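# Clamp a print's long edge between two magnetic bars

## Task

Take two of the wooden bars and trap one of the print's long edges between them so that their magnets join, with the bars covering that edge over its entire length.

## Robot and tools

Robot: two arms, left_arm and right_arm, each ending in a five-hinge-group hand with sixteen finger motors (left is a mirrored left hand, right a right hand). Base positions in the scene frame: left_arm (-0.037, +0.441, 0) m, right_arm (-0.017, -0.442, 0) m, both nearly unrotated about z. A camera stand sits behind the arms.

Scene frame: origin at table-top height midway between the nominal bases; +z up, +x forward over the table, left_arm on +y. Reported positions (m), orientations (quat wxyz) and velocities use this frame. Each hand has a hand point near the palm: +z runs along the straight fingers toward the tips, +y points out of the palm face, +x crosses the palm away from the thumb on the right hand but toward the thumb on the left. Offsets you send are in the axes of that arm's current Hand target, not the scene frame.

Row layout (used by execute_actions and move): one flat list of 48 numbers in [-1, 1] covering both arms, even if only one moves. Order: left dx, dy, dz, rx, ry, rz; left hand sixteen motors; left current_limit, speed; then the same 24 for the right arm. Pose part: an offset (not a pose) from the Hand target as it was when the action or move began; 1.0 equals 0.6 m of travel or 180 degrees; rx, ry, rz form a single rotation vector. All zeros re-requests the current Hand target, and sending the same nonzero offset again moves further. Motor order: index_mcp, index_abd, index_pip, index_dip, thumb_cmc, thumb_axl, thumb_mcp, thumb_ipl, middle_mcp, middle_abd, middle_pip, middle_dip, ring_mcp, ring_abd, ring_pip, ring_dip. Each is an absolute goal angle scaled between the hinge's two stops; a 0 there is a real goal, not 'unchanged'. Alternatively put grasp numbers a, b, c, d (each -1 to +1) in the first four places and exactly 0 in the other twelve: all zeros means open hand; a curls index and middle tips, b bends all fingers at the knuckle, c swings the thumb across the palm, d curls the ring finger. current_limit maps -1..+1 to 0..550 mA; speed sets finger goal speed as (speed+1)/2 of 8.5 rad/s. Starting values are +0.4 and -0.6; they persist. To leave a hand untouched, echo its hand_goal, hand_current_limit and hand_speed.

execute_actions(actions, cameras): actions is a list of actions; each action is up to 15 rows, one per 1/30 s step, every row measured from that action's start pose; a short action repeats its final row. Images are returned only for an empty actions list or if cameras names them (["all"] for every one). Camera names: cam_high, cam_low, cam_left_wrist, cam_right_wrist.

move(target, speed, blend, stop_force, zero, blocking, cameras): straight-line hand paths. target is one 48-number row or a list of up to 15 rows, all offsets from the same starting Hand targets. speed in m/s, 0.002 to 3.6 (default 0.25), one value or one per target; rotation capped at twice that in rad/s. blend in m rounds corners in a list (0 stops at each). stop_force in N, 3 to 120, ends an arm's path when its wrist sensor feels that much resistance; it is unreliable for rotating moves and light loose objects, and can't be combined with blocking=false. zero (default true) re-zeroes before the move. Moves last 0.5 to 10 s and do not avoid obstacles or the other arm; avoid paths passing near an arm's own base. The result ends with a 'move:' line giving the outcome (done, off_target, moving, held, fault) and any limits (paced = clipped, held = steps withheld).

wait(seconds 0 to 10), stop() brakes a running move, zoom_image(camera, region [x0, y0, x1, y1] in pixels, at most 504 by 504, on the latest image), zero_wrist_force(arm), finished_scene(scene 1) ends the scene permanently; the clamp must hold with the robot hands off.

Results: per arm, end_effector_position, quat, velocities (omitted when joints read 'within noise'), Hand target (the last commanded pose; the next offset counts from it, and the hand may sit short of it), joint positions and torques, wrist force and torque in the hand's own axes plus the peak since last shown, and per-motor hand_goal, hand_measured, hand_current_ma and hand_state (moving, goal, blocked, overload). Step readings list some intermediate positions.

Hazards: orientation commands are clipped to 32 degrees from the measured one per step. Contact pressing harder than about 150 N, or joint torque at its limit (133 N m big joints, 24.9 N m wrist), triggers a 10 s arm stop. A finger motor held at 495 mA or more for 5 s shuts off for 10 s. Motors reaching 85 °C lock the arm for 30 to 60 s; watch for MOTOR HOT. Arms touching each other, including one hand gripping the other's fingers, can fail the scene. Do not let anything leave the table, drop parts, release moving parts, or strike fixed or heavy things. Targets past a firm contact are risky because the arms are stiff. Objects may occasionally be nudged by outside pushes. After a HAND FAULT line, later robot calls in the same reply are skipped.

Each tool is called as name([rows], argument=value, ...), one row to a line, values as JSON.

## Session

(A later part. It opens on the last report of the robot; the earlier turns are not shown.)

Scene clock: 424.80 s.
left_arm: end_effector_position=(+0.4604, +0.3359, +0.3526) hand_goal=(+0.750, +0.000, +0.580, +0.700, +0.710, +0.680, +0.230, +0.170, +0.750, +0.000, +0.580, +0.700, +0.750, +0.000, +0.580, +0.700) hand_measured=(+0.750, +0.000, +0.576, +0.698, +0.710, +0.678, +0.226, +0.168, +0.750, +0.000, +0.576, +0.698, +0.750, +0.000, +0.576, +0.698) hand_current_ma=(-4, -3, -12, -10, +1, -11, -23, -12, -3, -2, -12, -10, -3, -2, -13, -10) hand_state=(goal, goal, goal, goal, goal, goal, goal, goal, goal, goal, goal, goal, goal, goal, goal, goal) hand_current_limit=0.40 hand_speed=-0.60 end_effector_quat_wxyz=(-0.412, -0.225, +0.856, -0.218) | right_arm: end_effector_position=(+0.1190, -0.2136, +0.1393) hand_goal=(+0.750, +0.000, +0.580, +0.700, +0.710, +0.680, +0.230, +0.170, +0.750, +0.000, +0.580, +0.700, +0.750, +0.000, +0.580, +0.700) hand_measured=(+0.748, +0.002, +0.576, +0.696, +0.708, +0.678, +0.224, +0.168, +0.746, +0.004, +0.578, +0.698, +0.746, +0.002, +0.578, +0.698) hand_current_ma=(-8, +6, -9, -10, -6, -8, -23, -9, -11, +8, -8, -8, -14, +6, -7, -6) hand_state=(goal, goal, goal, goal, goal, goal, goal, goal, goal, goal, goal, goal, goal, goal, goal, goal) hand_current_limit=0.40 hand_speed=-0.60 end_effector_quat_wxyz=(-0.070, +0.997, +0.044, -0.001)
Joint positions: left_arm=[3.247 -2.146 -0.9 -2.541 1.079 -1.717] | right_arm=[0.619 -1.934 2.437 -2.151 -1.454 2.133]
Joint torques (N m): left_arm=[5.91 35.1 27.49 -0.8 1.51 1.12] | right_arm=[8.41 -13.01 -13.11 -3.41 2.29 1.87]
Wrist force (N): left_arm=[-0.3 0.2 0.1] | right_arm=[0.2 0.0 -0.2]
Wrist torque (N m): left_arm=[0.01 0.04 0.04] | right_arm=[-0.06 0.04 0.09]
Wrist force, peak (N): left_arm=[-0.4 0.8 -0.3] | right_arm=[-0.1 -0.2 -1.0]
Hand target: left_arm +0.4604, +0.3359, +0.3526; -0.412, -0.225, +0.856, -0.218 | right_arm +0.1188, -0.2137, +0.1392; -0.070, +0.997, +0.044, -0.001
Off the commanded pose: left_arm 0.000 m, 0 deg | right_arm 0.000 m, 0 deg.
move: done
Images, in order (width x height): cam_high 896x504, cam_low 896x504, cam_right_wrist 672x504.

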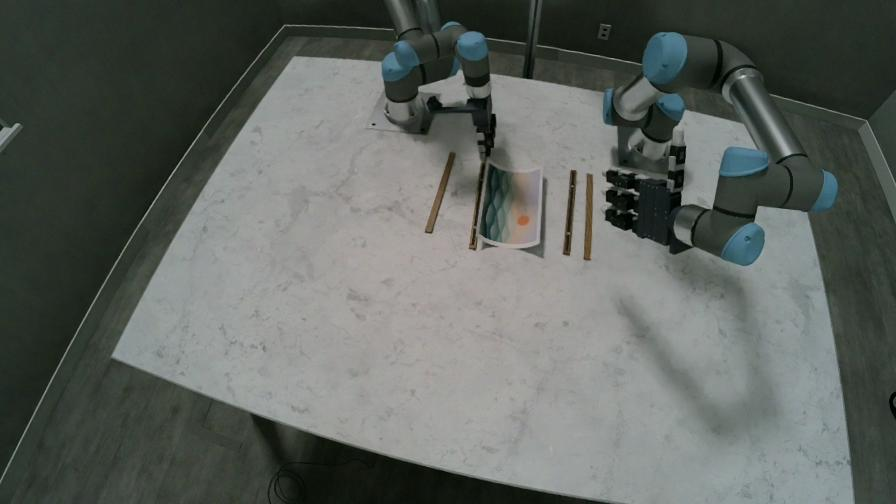

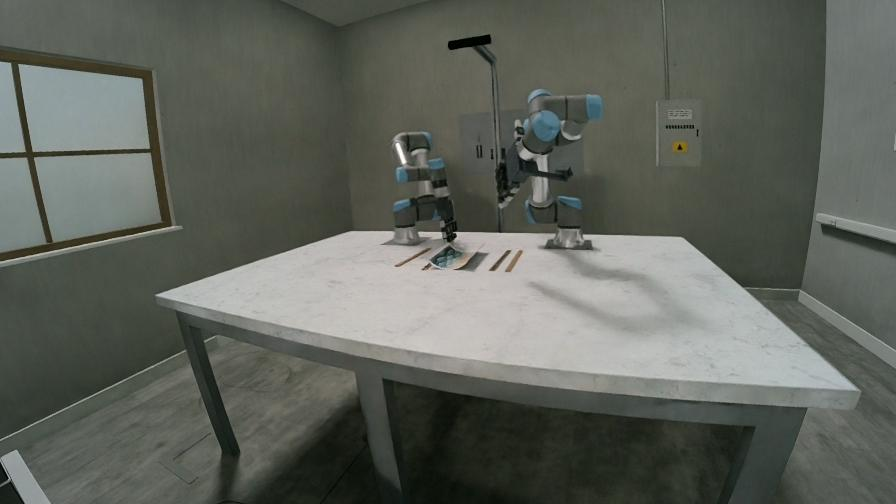

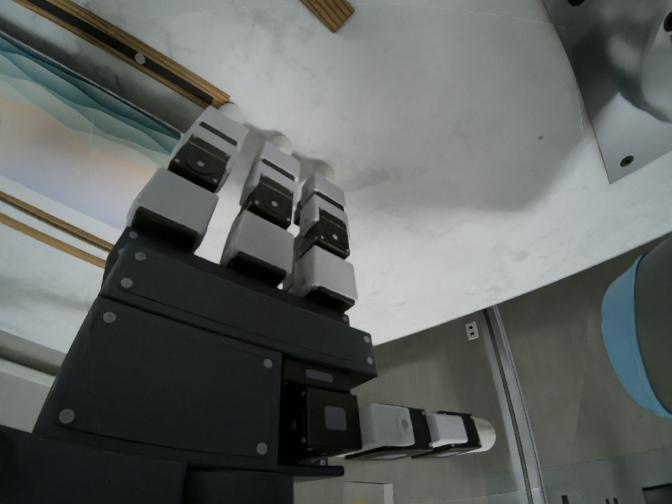

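move([
  [0,0,0,0,0,0, 0,0,0,0,0,0,0,0,0,0,0,0,0,0,0,0, 0.4,-0.6, -0.0335,-0.018,-0.1322,0,0,0, 0,0,0,0,0,0,0,0,0,0,0,0,0,0,0,0, 0.4,-0.6],
  [0,0,0,0,0,0, 0,0,0,0,0,0,0,0,0,0,0,0,0,0,0,0, 0.4,-0.6, 0.3308,-0.0387,-0.1978,0.3444,0.0183,0.0227, 0.0685,0.001,-0.2263,0.5507,-0.671,0.6766,0.1685,0.0595,0.0685,0.001,-0.2263,0.5507,0.137,0.001,-0.591,0.333, 0.4,-0.6],
], speed=[0.08,0.15], blend=[0.02,0], cameras=["all"])

Scene clock: 489.47 s.
left_arm: end_effector_position=(+0.4604, +0.3359, +0.3526) hand_goal=(+0.750, +0.000, +0.580, +0.700, +0.710, +0.680, +0.230, +0.170, +0.750, +0.000, +0.580, +0.700, +0.750, +0.000, +0.580, +0.700) hand_measured=(+0.750, +0.000, +0.576, +0.698, +0.710, +0.678, +0.226, +0.168, +0.750, +0.000, +0.576, +0.698, +0.750, +0.000, +0.576, +0.698) hand_current_ma=(-4, -3, -12, -10, +1, -11, -23, -12, -3, -2, -12, -10, -3, -2, -13, -10) hand_state=(goal, goal, goal, goal, goal, goal, goal, goal, goal, goal, goal, goal, goal, goal, goal, goal) hand_current_limit=0.40 hand_speed=-0.60 end_effector_quat_wxyz=(-0.412, -0.225, +0.856, -0.218) | right_arm: end_effector_position=(+0.3156, -0.1899, +0.2607) hand_goal=(+0.068, +0.002, -0.226, +0.550, -0.670, +0.676, +0.168, +0.060, +0.068, +0.002, -0.226, +0.550, +0.138, +0.002, -0.590, +0.334) hand_measured=(+0.068, +0.002, -0.220, +0.554, -0.666, +0.678, +0.168, +0.062, +0.068, +0.004, -0.222, +0.552, +0.136, +0.002, -0.582, +0.338) hand_current_ma=(-1, +1, +20, +9, +11, +5, +2, +8, -1, +3, +15, +8, -3, +1, +26, +9) hand_state=(goal, goal, goal, goal, goal, goal, goal, goal, goal, goal, goal, goal, goal, goal, goal, goal) hand_current_limit=0.40 hand_speed=-0.60 end_effector_quat_wxyz=(-0.574, +0.819, +0.001, +0.001)
Joint positions: left_arm=[3.247 -2.146 -0.9 -2.541 1.079 -1.717] | right_arm=[-0.224 -1.886 2.145 -1.336 -0.397 1.04]
Joint torques (N m): left_arm=[6.41 36.16 26.45 -0.76 1.26 0.37] | right_arm=[7.1 -16.27 -12.69 -3.38 4.01 -0.73]
Wrist force (N): left_arm=[0.1 0.3 -0.3] | right_arm=[0.5 -0.9 0.9]
Wrist torque (N m): left_arm=[0.06 -0.02 0.07] | right_arm=[0.02 -0.04 0.01]
Wrist force, peak (N): left_arm=[0.1 0.9 -0.4] | right_arm=[0.6 -1.5 0.6]
Hand target: left_arm +0.4604, +0.3359, +0.3526; -0.412, -0.225, +0.856, -0.218 | right_arm +0.3156, -0.1899, +0.2607; -0.574, +0.819, +0.001, +0.001
Off the commanded pose: left_arm 0.000 m, 0 deg | right_arm 0.000 m, 0 deg.
move: done

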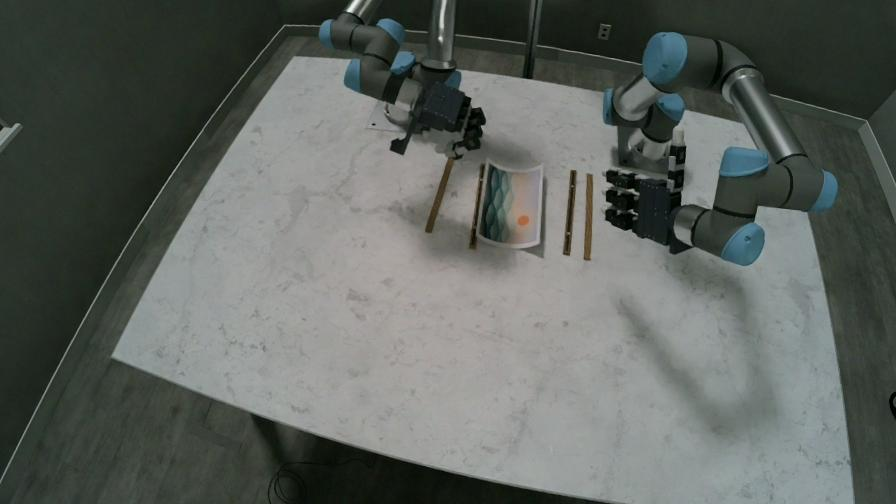

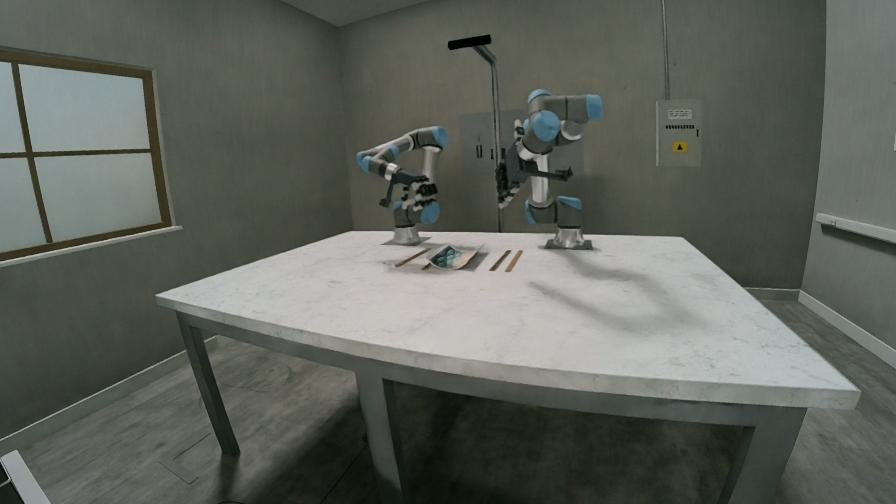

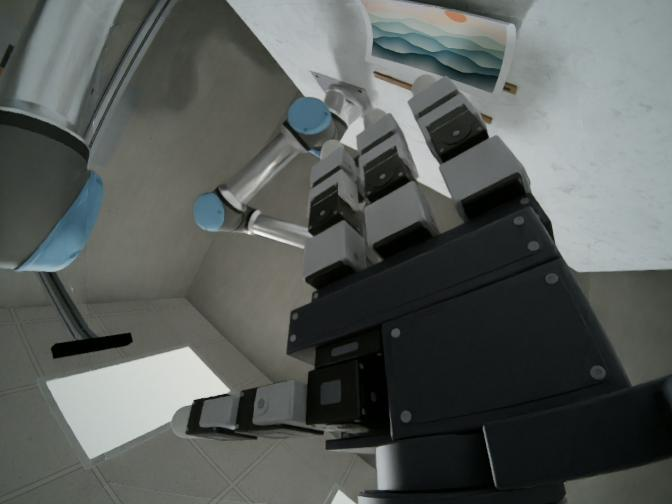

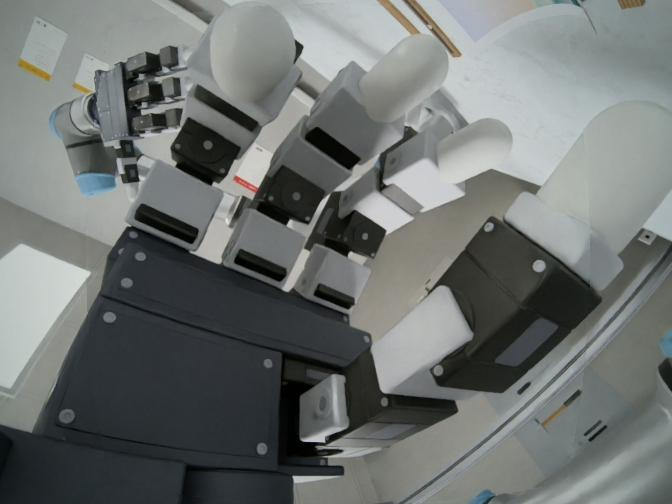

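zoom_image(camera="cam_high", region=[380, 70, 520, 250])

zoom_image(camera="cam_low", region=[350, 110, 510, 290])

Scaled by 2.800 from the camera's 896x504 image, which has a finer 1280x720 frame.

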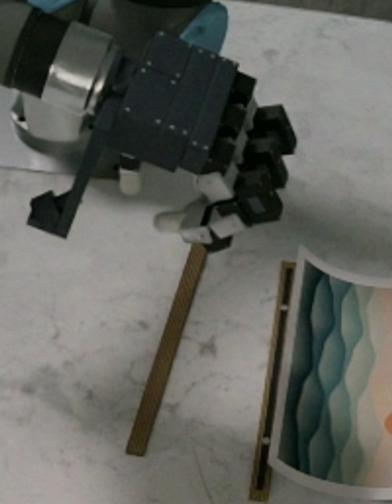

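Scaled by 2.800 from the camera's 896x504 image, which has a finer 1280x720 frame.

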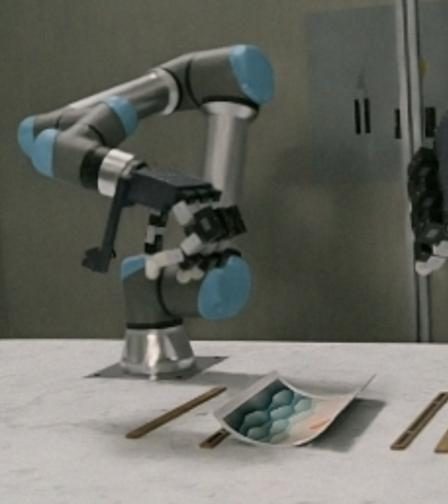

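move(target=[0,0,0,0,0,0, 0,0,0,0,0,0,0,0,0,0,0,0,0,0,0,0, 0.4,-0.6, 0,0.2037,0.0741,0,0,0, 0.0685,0.001,-0.2263,0.5507,-0.671,0.6766,0.1685,0.0595,0.0685,0.001,-0.2263,0.5507,0.137,0.001,-0.591,0.333, 0.4,-0.6], speed=0.12, cameras=["cam_high","cam_low","cam_right_wrist"])

zoom_image(camera="cam_high", region=[390, 110, 510, 250])

zoom_image(camera="cam_low", region=[370, 170, 490, 290])

Scene clock: 507.10 s.
left_arm: end_effector_position=(+0.4604, +0.3359, +0.3526) hand_goal=(+0.750, +0.000, +0.580, +0.700, +0.710, +0.680, +0.230, +0.170, +0.750, +0.000, +0.580, +0.700, +0.750, +0.000, +0.580, +0.700) hand_measured=(+0.750, +0.000, +0.576, +0.698, +0.710, +0.678, +0.226, +0.168, +0.750, +0.000, +0.576, +0.698, +0.750, +0.000, +0.576, +0.698) hand_current_ma=(-4, -3, -12, -10, +1, -11, -23, -12, -3, -2, -12, -10, -3, -2, -13, -10) hand_state=(goal, goal, goal, goal, goal, goal, goal, goal, goal, goal, goal, goal, goal, goal, goal, goal) hand_current_limit=0.40 hand_speed=-0.60 end_effector_quat_wxyz=(-0.412, -0.225, +0.856, -0.218) | right_arm: end_effector_position=(+0.3159, -0.1898, +0.1306) hand_goal=(+0.068, +0.002, -0.226, +0.550, -0.670, +0.676, +0.168, +0.060, +0.068, +0.002, -0.226, +0.550, +0.138, +0.002, -0.590, +0.334) hand_measured=(+0.068, +0.002, -0.220, +0.554, -0.666, +0.678, +0.168, +0.062, +0.068, +0.004, -0.222, +0.552, +0.136, +0.002, -0.582, +0.338) hand_current_ma=(-1, +1, +19, +9, +11, +5, +2, +8, -1, +3, +15, +8, -3, +1, +24, +9) hand_state=(goal, goal, goal, goal, goal, goal, goal, goal, goal, goal, goal, goal, goal, goal, goal, goal) hand_current_limit=0.40 hand_speed=-0.60 end_effector_quat_wxyz=(-0.574, +0.819, +0.001, +0.001)
Joint positions: left_arm=[3.247 -2.146 -0.9 -2.541 1.079 -1.717] | right_arm=[-0.223 -1.704 2.388 -1.763 -0.397 1.041]
Joint torques (N m): left_arm=[5.77 35.8 27.08 -0.75 1.36 0.25] | right_arm=[-0.44 -11.21 -21.21 -0.86 4.12 -1.17]
Wrist force (N): left_arm=[-0.3 0.0 -0.1] | right_arm=[0.4 -0.6 0.8]
Wrist torque (N m): left_arm=[0.01 0.04 0.04] | right_arm=[0.08 -0.03 0.03]
Wrist force, peak (N): left_arm=[-0.6 0.5 -0.7] | right_arm=[0.7 -1.9 0.5]
Hand target: left_arm +0.4604, +0.3359, +0.3526; -0.412, -0.225, +0.856, -0.218 | right_arm +0.3160, -0.1898, +0.1306; -0.574, +0.819, +0.001, +0.001
Off the commanded pose: left_arm 0.000 m, 0 deg | right_arm 0.000 m, 0 deg.
move: done
Images, in order (width x height): cam_high 896x504, cam_low 896x504, cam_right_wrist 672x504.

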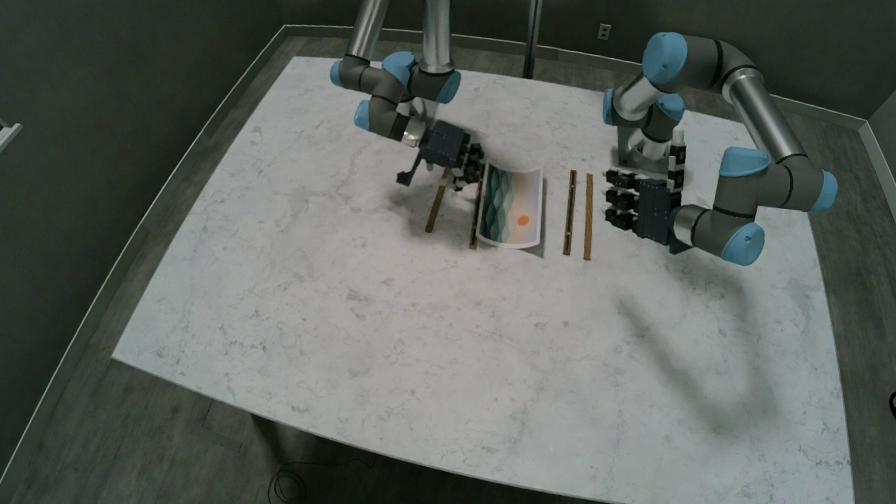

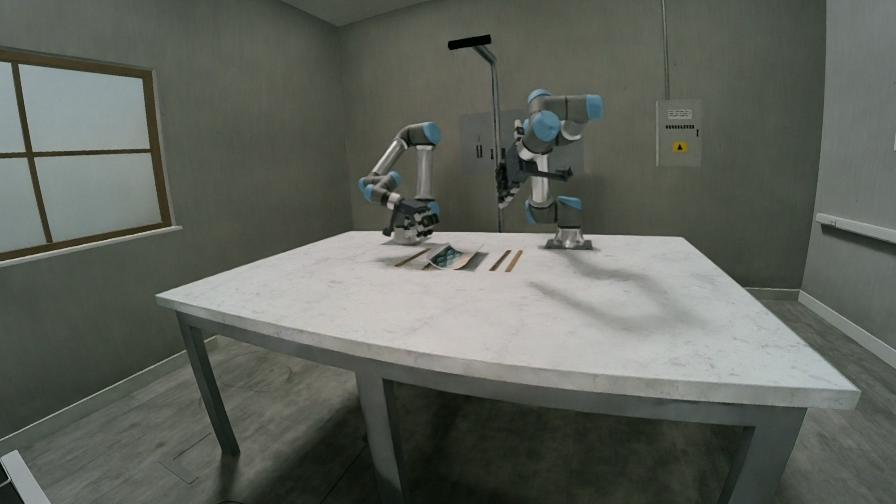

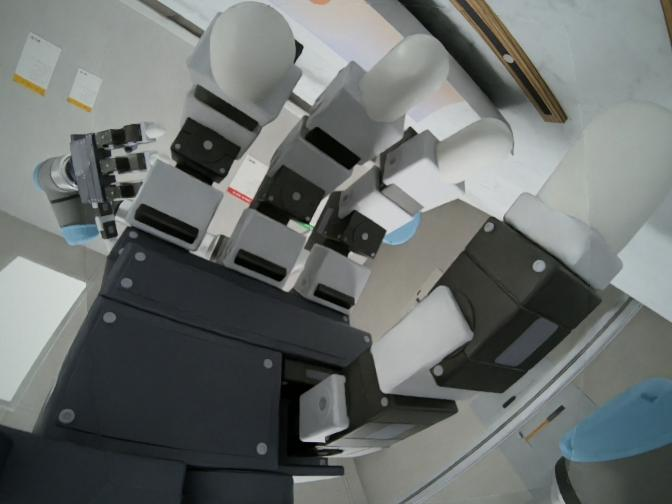

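Scaled by 3.600 from the camera's 896x504 image, which has a finer 1280x720 frame.

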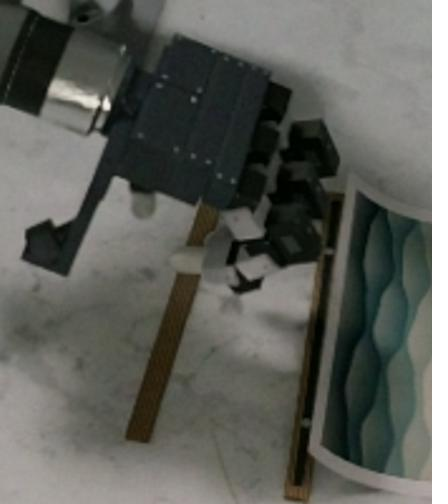

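Scaled by 4.200 from the camera's 896x504 image, which has a finer 1280x720 frame.

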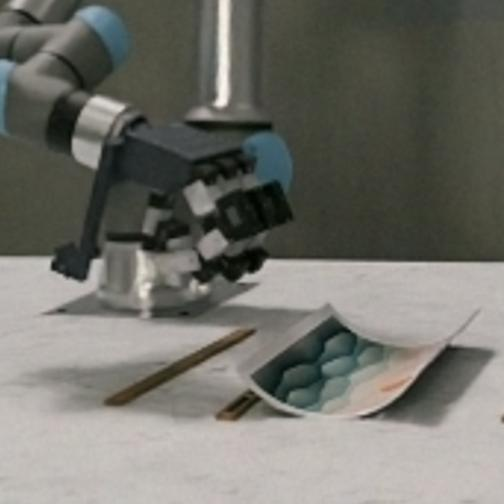

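move(target=[0,0,0,0,0,0, 0,0,0,0,0,0,0,0,0,0,0,0,0,0,0,0, 0.4,-0.6, 0,0.0637,0.0445,0,0,0, 0.0685,0.001,-0.2263,0.5507,-0.671,0.6766,0.1685,0.0595,0.0685,0.001,-0.2263,0.5507,0.137,0.001,-0.591,0.333, 0.4,-0.6], speed=0.06, cameras=["cam_high","cam_low","cam_right_wrist","cam_left_wrist"])

zoom_image(camera="cam_high", region=[400, 130, 500, 250])

zoom_image(camera="cam_low", region=[380, 200, 460, 280])

zoom_image(camera="cam_left_wrist", region=[280, 0, 560, 180])

Scene clock: 545.77 s.
left_arm: end_effector_position=(+0.4604, +0.3359, +0.3526) hand_goal=(+0.750, +0.000, +0.580, +0.700, +0.710, +0.680, +0.230, +0.170, +0.750, +0.000, +0.580, +0.700, +0.750, +0.000, +0.580, +0.700) hand_measured=(+0.750, +0.000, +0.576, +0.698, +0.710, +0.678, +0.226, +0.168, +0.750, +0.000, +0.576, +0.698, +0.750, +0.000, +0.576, +0.698) hand_current_ma=(-4, -3, -12, -10, +1, -11, -23, -12, -3, -2, -12, -10, -3, -2, -13, -10) hand_state=(goal, goal, goal, goal, goal, goal, goal, goal, goal, goal, goal, goal, goal, goal, goal, goal) hand_current_limit=0.40 hand_speed=-0.60 end_effector_quat_wxyz=(-0.412, -0.225, +0.856, -0.218) | right_arm: end_effector_position=(+0.3161, -0.1776, +0.0856) hand_goal=(+0.068, +0.002, -0.226, +0.550, -0.670, +0.676, +0.168, +0.060, +0.068, +0.002, -0.226, +0.550, +0.138, +0.002, -0.590, +0.334) hand_measured=(+0.068, +0.002, -0.220, +0.554, -0.666, +0.678, +0.168, +0.062, +0.068, +0.004, -0.222, +0.552, +0.136, +0.002, -0.582, +0.338) hand_current_ma=(-1, +1, +19, +9, +11, +5, +2, +8, -1, +3, +15, +8, -3, +1, +24, +9) hand_state=(goal, goal, goal, goal, goal, goal, goal, goal, goal, goal, goal, goal, goal, goal, goal, goal) hand_current_limit=0.40 hand_speed=-0.60 end_effector_quat_wxyz=(-0.574, +0.819, +0.001, +0.001)
Joint positions: left_arm=[3.247 -2.146 -0.9 -2.541 1.079 -1.717] | right_arm=[-0.188 -1.574 2.459 -2.041 -0.382 1.125]
Joint torques (N m): left_arm=[5.98 35.53 27.4 -0.63 1.4 0.26] | right_arm=[-6.7 -16.28 -22.16 -0.82 -0.1 -1.33]
Wrist force (N): left_arm=[-0.3 0.5 -0.1] | right_arm=[0.5 -0.7 1.0]
Wrist torque (N m): left_arm=[0.08 0.03 0.03] | right_arm=[0.04 -0.02 0.02]
Wrist force, peak (N): left_arm=[-0.6 0.8 -0.1] | right_arm=[0.8 -0.7 1.4]
Hand target: left_arm +0.4604, +0.3359, +0.3526; -0.412, -0.225, +0.856, -0.218 | right_arm +0.3161, -0.1777, +0.0856; -0.574, +0.819, +0.001, +0.001
Off the commanded pose: left_arm 0.000 m, 0 deg | right_arm 0.000 m, 0 deg.
move: done

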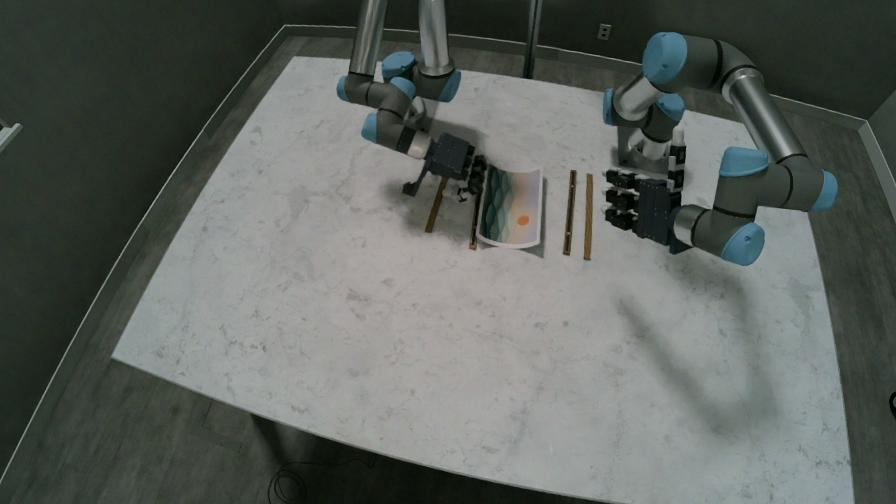

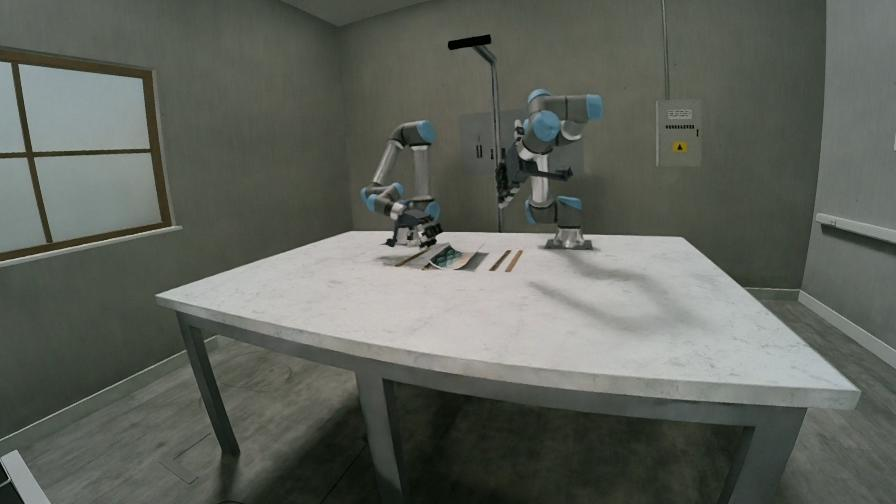

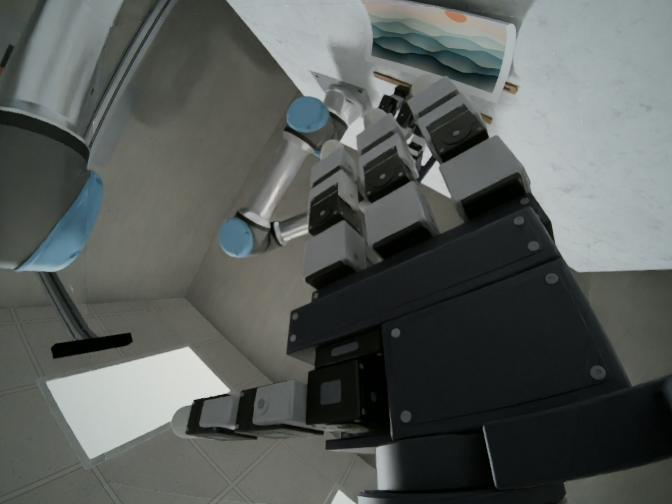

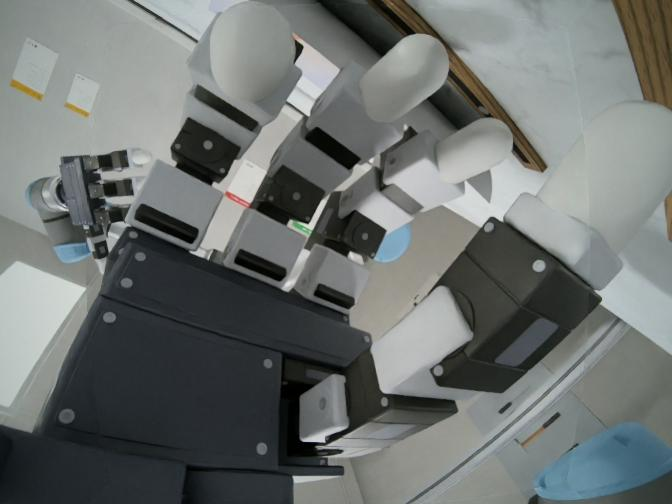

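Scaled by 4.200 from the camera's 896x504 image, which has a finer 1280x720 frame.

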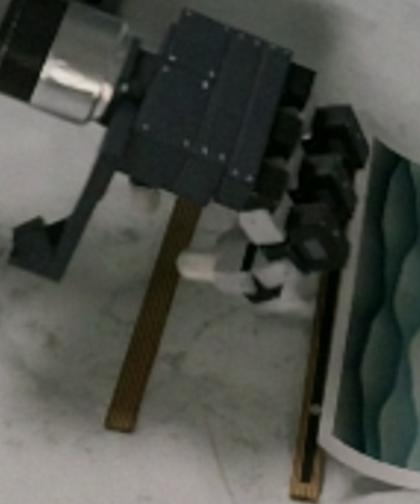

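Scaled by 6.300 from the camera's 896x504 image, which has a finer 1280x720 frame.

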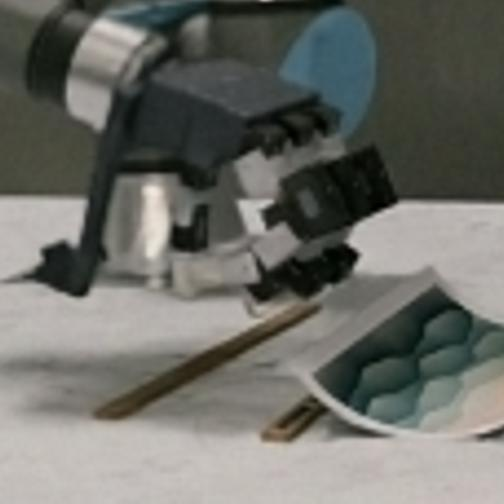

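Scaled by 1.800 from the camera's 672x504 image, which has a finer 960x720 frame.

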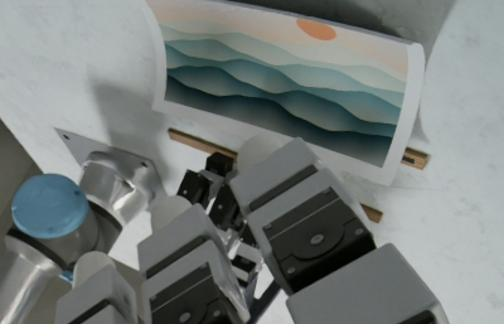

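move(target=[0,0,0,0,0,0, 0,0,0,0,0,0,0,0,0,0,0,0,0,0,0,0, 0.4,-0.6, 0,0.0313,0.0114,0,0,0, 0.0685,0.001,-0.2263,0.5507,-0.671,0.6766,0.1685,0.0595,0.0685,0.001,-0.2263,0.5507,0.137,0.001,-0.591,0.333, 0.4,-0.6], speed=0.02, stop_force=4, cameras=["cam_high","cam_low","cam_right_wrist"])

zoom_image(camera="cam_high", region=[400, 130, 500, 250])

zoom_image(camera="cam_low", region=[380, 200, 460, 280])

zoom_image(camera="cam_right_wrist", region=[330, 0, 672, 260])

Scene clock: 559.93 s.
left_arm: end_effector_position=(+0.4604, +0.3359, +0.3526) hand_goal=(+0.750, +0.000, +0.580, +0.700, +0.710, +0.680, +0.230, +0.170, +0.750, +0.000, +0.580, +0.700, +0.750, +0.000, +0.580, +0.700) hand_measured=(+0.750, +0.000, +0.576, +0.698, +0.710, +0.678, +0.226, +0.168, +0.750, +0.000, +0.576, +0.698, +0.750, +0.000, +0.576, +0.698) hand_current_ma=(-4, -3, -12, -10, +1, -11, -23, -12, -3, -2, -12, -10, -3, -2, -13, -10) hand_state=(goal, goal, goal, goal, goal, goal, goal, goal, goal, goal, goal, goal, goal, goal, goal, goal) hand_current_limit=0.40 hand_speed=-0.60 end_effector_quat_wxyz=(-0.412, -0.225, +0.856, -0.218) | right_arm: end_effector_position=(+0.3162, -0.1777, +0.0656) hand_goal=(+0.068, +0.002, -0.226, +0.550, -0.670, +0.676, +0.168, +0.060, +0.068, +0.002, -0.226, +0.550, +0.138, +0.002, -0.590, +0.334) hand_measured=(+0.068, +0.002, -0.220, +0.554, -0.666, +0.678, +0.168, +0.062, +0.068, +0.004, -0.222, +0.552, +0.136, +0.002, -0.582, +0.338) hand_current_ma=(-1, +1, +19, +9, +11, +5, +2, +8, -1, +3, +15, +8, -3, +1, +24, +9) hand_state=(goal, goal, goal, goal, goal, goal, goal, goal, goal, goal, goal, goal, goal, goal, goal, goal) hand_current_limit=0.40 hand_speed=-0.60 end_effector_quat_wxyz=(-0.574, +0.819, +0.001, +0.001)
Joint positions: left_arm=[3.247 -2.146 -0.9 -2.541 1.079 -1.717] | right_arm=[-0.188 -1.514 2.48 -2.123 -0.382 1.125]
Joint torques (N m): left_arm=[5.27 35.5 26.66 -0.71 1.41 0.4] | right_arm=[6.78 -24.62 -20.04 0.06 3.77 -0.54]
Wrist force (N): left_arm=[-0.1 0.3 -0.7] | right_arm=[0.6 -0.5 0.8]
Wrist torque (N m): left_arm=[0.10 -0.01 0.05] | right_arm=[0.10 -0.05 0.04]
Wrist force, peak (N): left_arm=[-0.2 0.8 -0.4] | right_arm=[0.8 -0.8 1.3]
Hand target: left_arm +0.4604, +0.3359, +0.3526; -0.412, -0.225, +0.856, -0.218 | right_arm +0.3162, -0.1777, +0.0656; -0.574, +0.819, +0.001, +0.001
Off the commanded pose: left_arm 0.000 m, 0 deg | right_arm 0.000 m, 0 deg.
move: done
Images, in order (width x height): cam_high 896x504, cam_low 896x504, cam_right_wrist 672x504.

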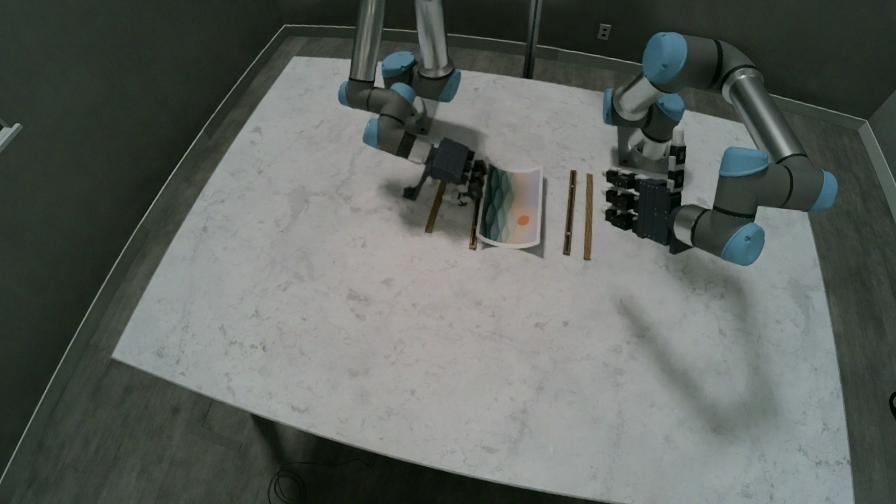

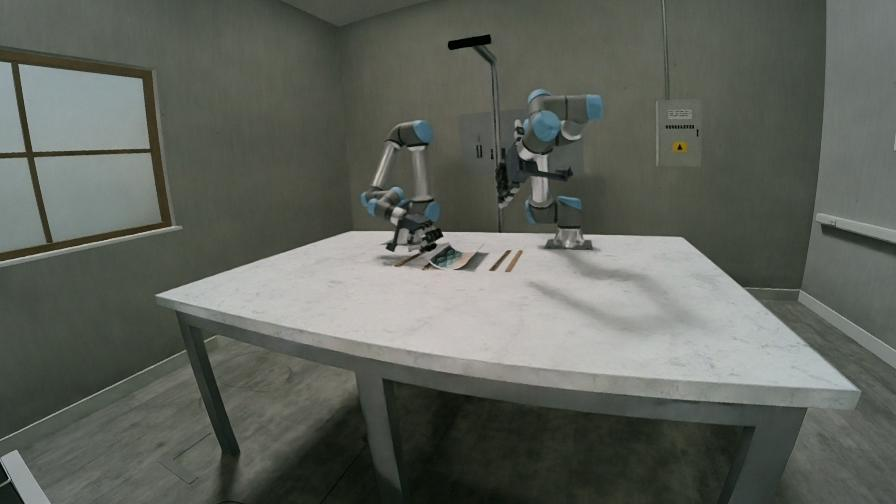

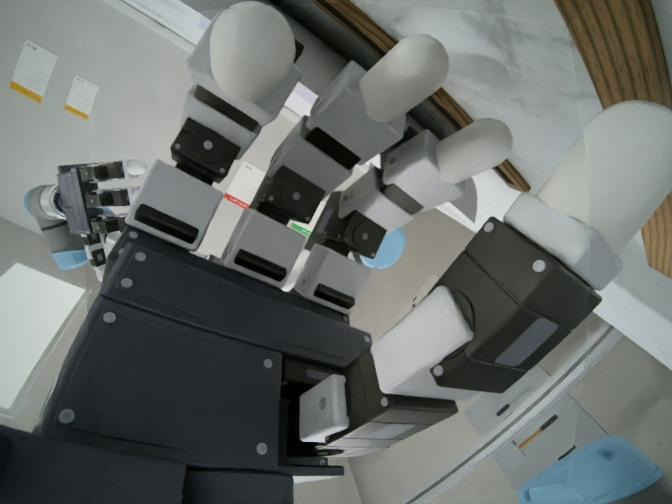

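Scaled by 4.200 from the camera's 896x504 image, which has a finer 1280x720 frame.

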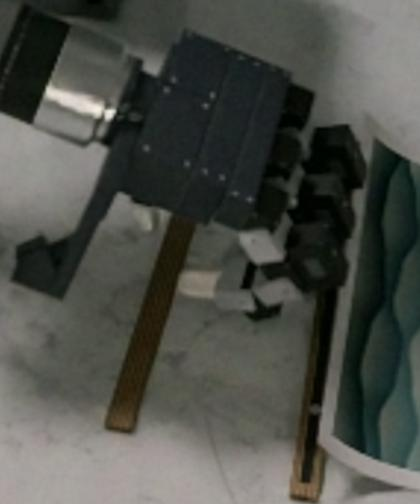

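Scaled by 6.300 from the camera's 896x504 image, which has a finer 1280x720 frame.

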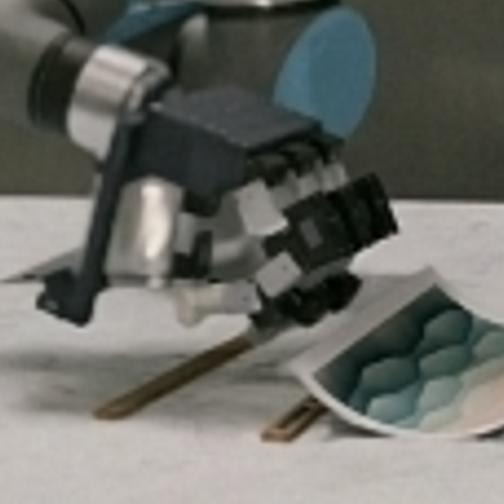

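Scaled by 1.474 from the camera's 672x504 image, which has a finer 960x720 frame.

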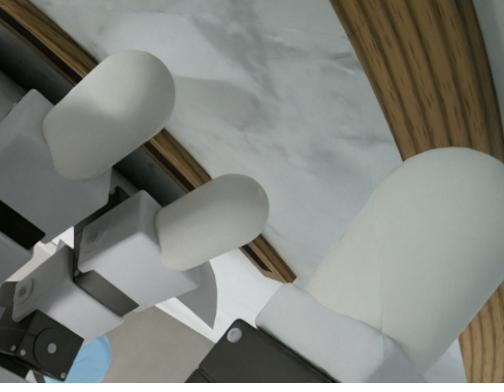

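move(target=[0,0,0,0,0,0, 0,0,0,0,0,0,0,0,0,0,0,0,0,0,0,0, 0.4,-0.6, 0,0.0068,-0.0188,0,0,0, 0.0685,0.001,-0.2263,0.5507,-0.671,0.6766,0.1685,0.0595,0.0685,0.001,-0.2263,0.5507,0.137,0.001,-0.591,0.333, 0.4,-0.6], speed=0.03)

move(target=[0,0,0,0,0,0, 0,0,0,0,0,0,0,0,0,0,0,0,0,0,0,0, 0.4,-0.6, 0,0.0157,0.0057,0,0,0, 0.0685,0.001,-0.2263,0.5507,-0.671,0.6766,0.1685,0.0595,0.0685,0.001,-0.2263,0.5507,0.137,0.001,-0.591,0.333, 0.4,-0.6], speed=0.006, stop_force=4, cameras=["cam_high","cam_low","cam_right_wrist"])

zoom_image(camera="cam_right_wrist", region=[330, 0, 672, 260])

Scene clock: 576.47 s.
left_arm: end_effector_position=(+0.4604, +0.3359, +0.3526) hand_goal=(+0.750, +0.000, +0.580, +0.700, +0.710, +0.680, +0.230, +0.170, +0.750, +0.000, +0.580, +0.700, +0.750, +0.000, +0.580, +0.700) hand_measured=(+0.750, +0.000, +0.576, +0.698, +0.710, +0.678, +0.226, +0.168, +0.750, +0.000, +0.576, +0.698, +0.750, +0.000, +0.576, +0.698) hand_current_ma=(-4, -3, -12, -10, +1, -11, -23, -12, -3, -2, -12, -10, -3, -2, -13, -10) hand_state=(goal, goal, goal, goal, goal, goal, goal, goal, goal, goal, goal, goal, goal, goal, goal, goal) hand_current_limit=0.40 hand_speed=-0.60 end_effector_quat_wxyz=(-0.412, -0.225, +0.856, -0.218) | right_arm: end_effector_position=(+0.3162, -0.1898, +0.0656) hand_goal=(+0.068, +0.002, -0.226, +0.550, -0.670, +0.676, +0.168, +0.060, +0.068, +0.002, -0.226, +0.550, +0.138, +0.002, -0.590, +0.334) hand_measured=(+0.068, +0.002, -0.220, +0.554, -0.666, +0.678, +0.168, +0.062, +0.068, +0.004, -0.222, +0.552, +0.136, +0.002, -0.582, +0.338) hand_current_ma=(-1, +1, +19, +9, +11, +5, +2, +8, -1, +3, +15, +8, -3, +1, +24, +9) hand_state=(goal, goal, goal, goal, goal, goal, goal, goal, goal, goal, goal, goal, goal, goal, goal, goal) hand_current_limit=0.40 hand_speed=-0.60 end_effector_quat_wxyz=(-0.574, +0.819, +0.001, +0.001)
Joint positions: left_arm=[3.247 -2.146 -0.9 -2.541 1.079 -1.717] | right_arm=[-0.223 -1.533 2.471 -2.018 -0.397 1.042]
Joint torques (N m): left_arm=[5.64 35.33 27.31 -0.59 1.46 0.25] | right_arm=[6.2 -8.39 -14.38 -4.1 3.78 1.77]
Wrist force (N): left_arm=[-0.3 0.4 -0.2] | right_arm=[0.7 -0.5 1.0]
Wrist torque (N m): left_arm=[0.08 0.02 0.03] | right_arm=[0.06 -0.07 0.09]
Wrist force, peak (N): left_arm=[-0.3 0.4 -1.0] | right_arm=[1.2 -0.7 1.3]
Hand target: left_arm +0.4604, +0.3359, +0.3526; -0.412, -0.225, +0.856, -0.218 | right_arm +0.3162, -0.1897, +0.0656; -0.574, +0.819, +0.001, +0.001
Off the commanded pose: left_arm 0.000 m, 0 deg | right_arm 0.000 m, 0 deg.
move: done

Scene clock: 578.73 s.
left_arm: end_effector_position=(+0.4604, +0.3359, +0.3526) hand_goal=(+0.750, +0.000, +0.580, +0.700, +0.710, +0.680, +0.230, +0.170, +0.750, +0.000, +0.580, +0.700, +0.750, +0.000, +0.580, +0.700) hand_measured=(+0.750, +0.000, +0.576, +0.698, +0.710, +0.678, +0.226, +0.168, +0.750, +0.000, +0.576, +0.698, +0.750, +0.000, +0.576, +0.698) hand_current_ma=(-4, -3, -12, -10, +1, -11, -23, -12, -3, -2, -12, -10, -3, -2, -13, -10) hand_state=(goal, goal, goal, goal, goal, goal, goal, goal, goal, goal, goal, goal, goal, goal, goal, goal) hand_current_limit=0.40 hand_speed=-0.60 end_effector_quat_wxyz=(-0.412, -0.225, +0.856, -0.218) | right_arm: end_effector_position=(+0.3162, -0.1897, +0.0556) hand_goal=(+0.068, +0.002, -0.226, +0.550, -0.670, +0.676, +0.168, +0.060, +0.068, +0.002, -0.226, +0.550, +0.138, +0.002, -0.590, +0.334) hand_measured=(+0.068, +0.002, -0.220, +0.554, -0.666, +0.678, +0.168, +0.062, +0.068, +0.004, -0.222, +0.552, +0.136, +0.002, -0.582, +0.338) hand_current_ma=(-1, +1, +19, +9, +11, +5, +2, +8, -1, +3, +15, +8, -3, +1, +24, +9) hand_state=(goal, goal, goal, goal, goal, goal, goal, goal, goal, goal, goal, goal, goal, goal, goal, goal) hand_current_limit=0.40 hand_speed=-0.60 end_effector_quat_wxyz=(-0.574, +0.819, +0.001, +0.001)
Joint positions: left_arm=[3.247 -2.146 -0.9 -2.541 1.079 -1.717] | right_arm=[-0.223 -1.502 2.481 -2.059 -0.397 1.042]
Joint torques (N m): left_arm=[6.13 35.46 26.66 -0.6 1.21 0.48] | right_arm=[6.26 -23.85 -11.9 -0.07 4.02 1.45]
Wrist force (N): left_arm=[0.1 0.3 0.0] | right_arm=[0.7 -0.2 0.6]
Wrist torque (N m): left_arm=[0.03 -0.03 0.07] | right_arm=[0.14 -0.05 0.09]
Wrist force, peak (N): left_arm=[-0.5 0.2 -0.5] | right_arm=[0.9 -0.5 1.0]
Hand target: left_arm +0.4604, +0.3359, +0.3526; -0.412, -0.225, +0.856, -0.218 | right_arm +0.3162, -0.1897, +0.0556; -0.574, +0.819, +0.001, +0.001
Off the commanded pose: left_arm 0.000 m, 0 deg | right_arm 0.000 m, 0 deg.
move: done
Images, in order (width x height): cam_high 896x504, cam_low 896x504, cam_right_wrist 672x504.

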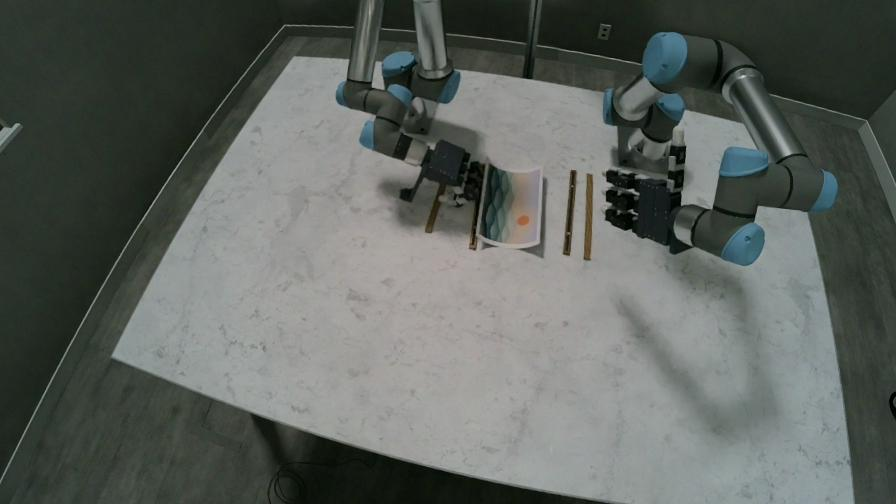

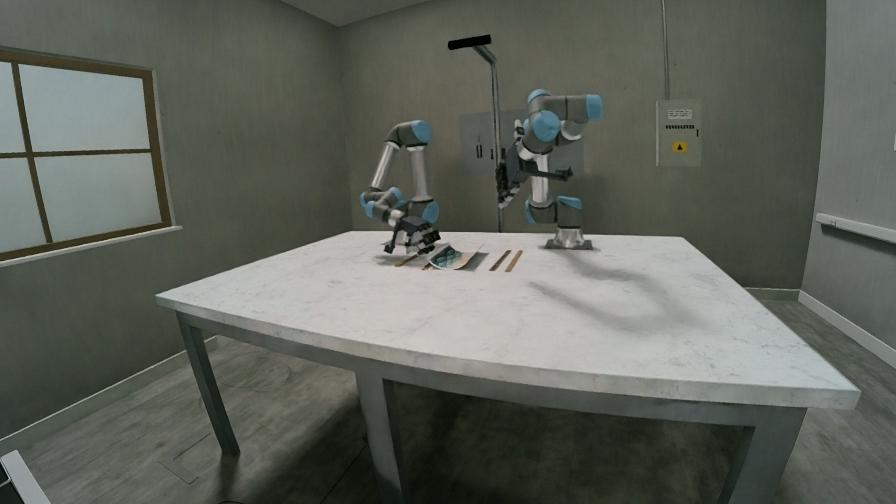

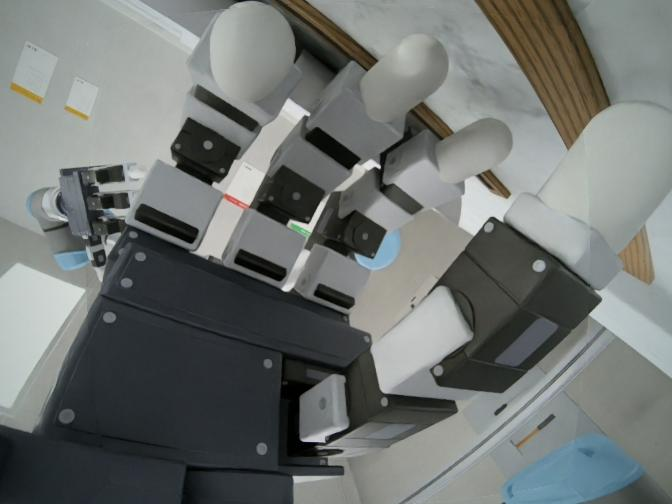

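Scaled by 1.474 from the camera's 672x504 image, which has a finer 960x720 frame.

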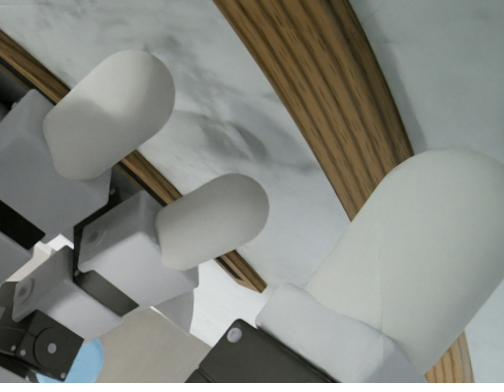

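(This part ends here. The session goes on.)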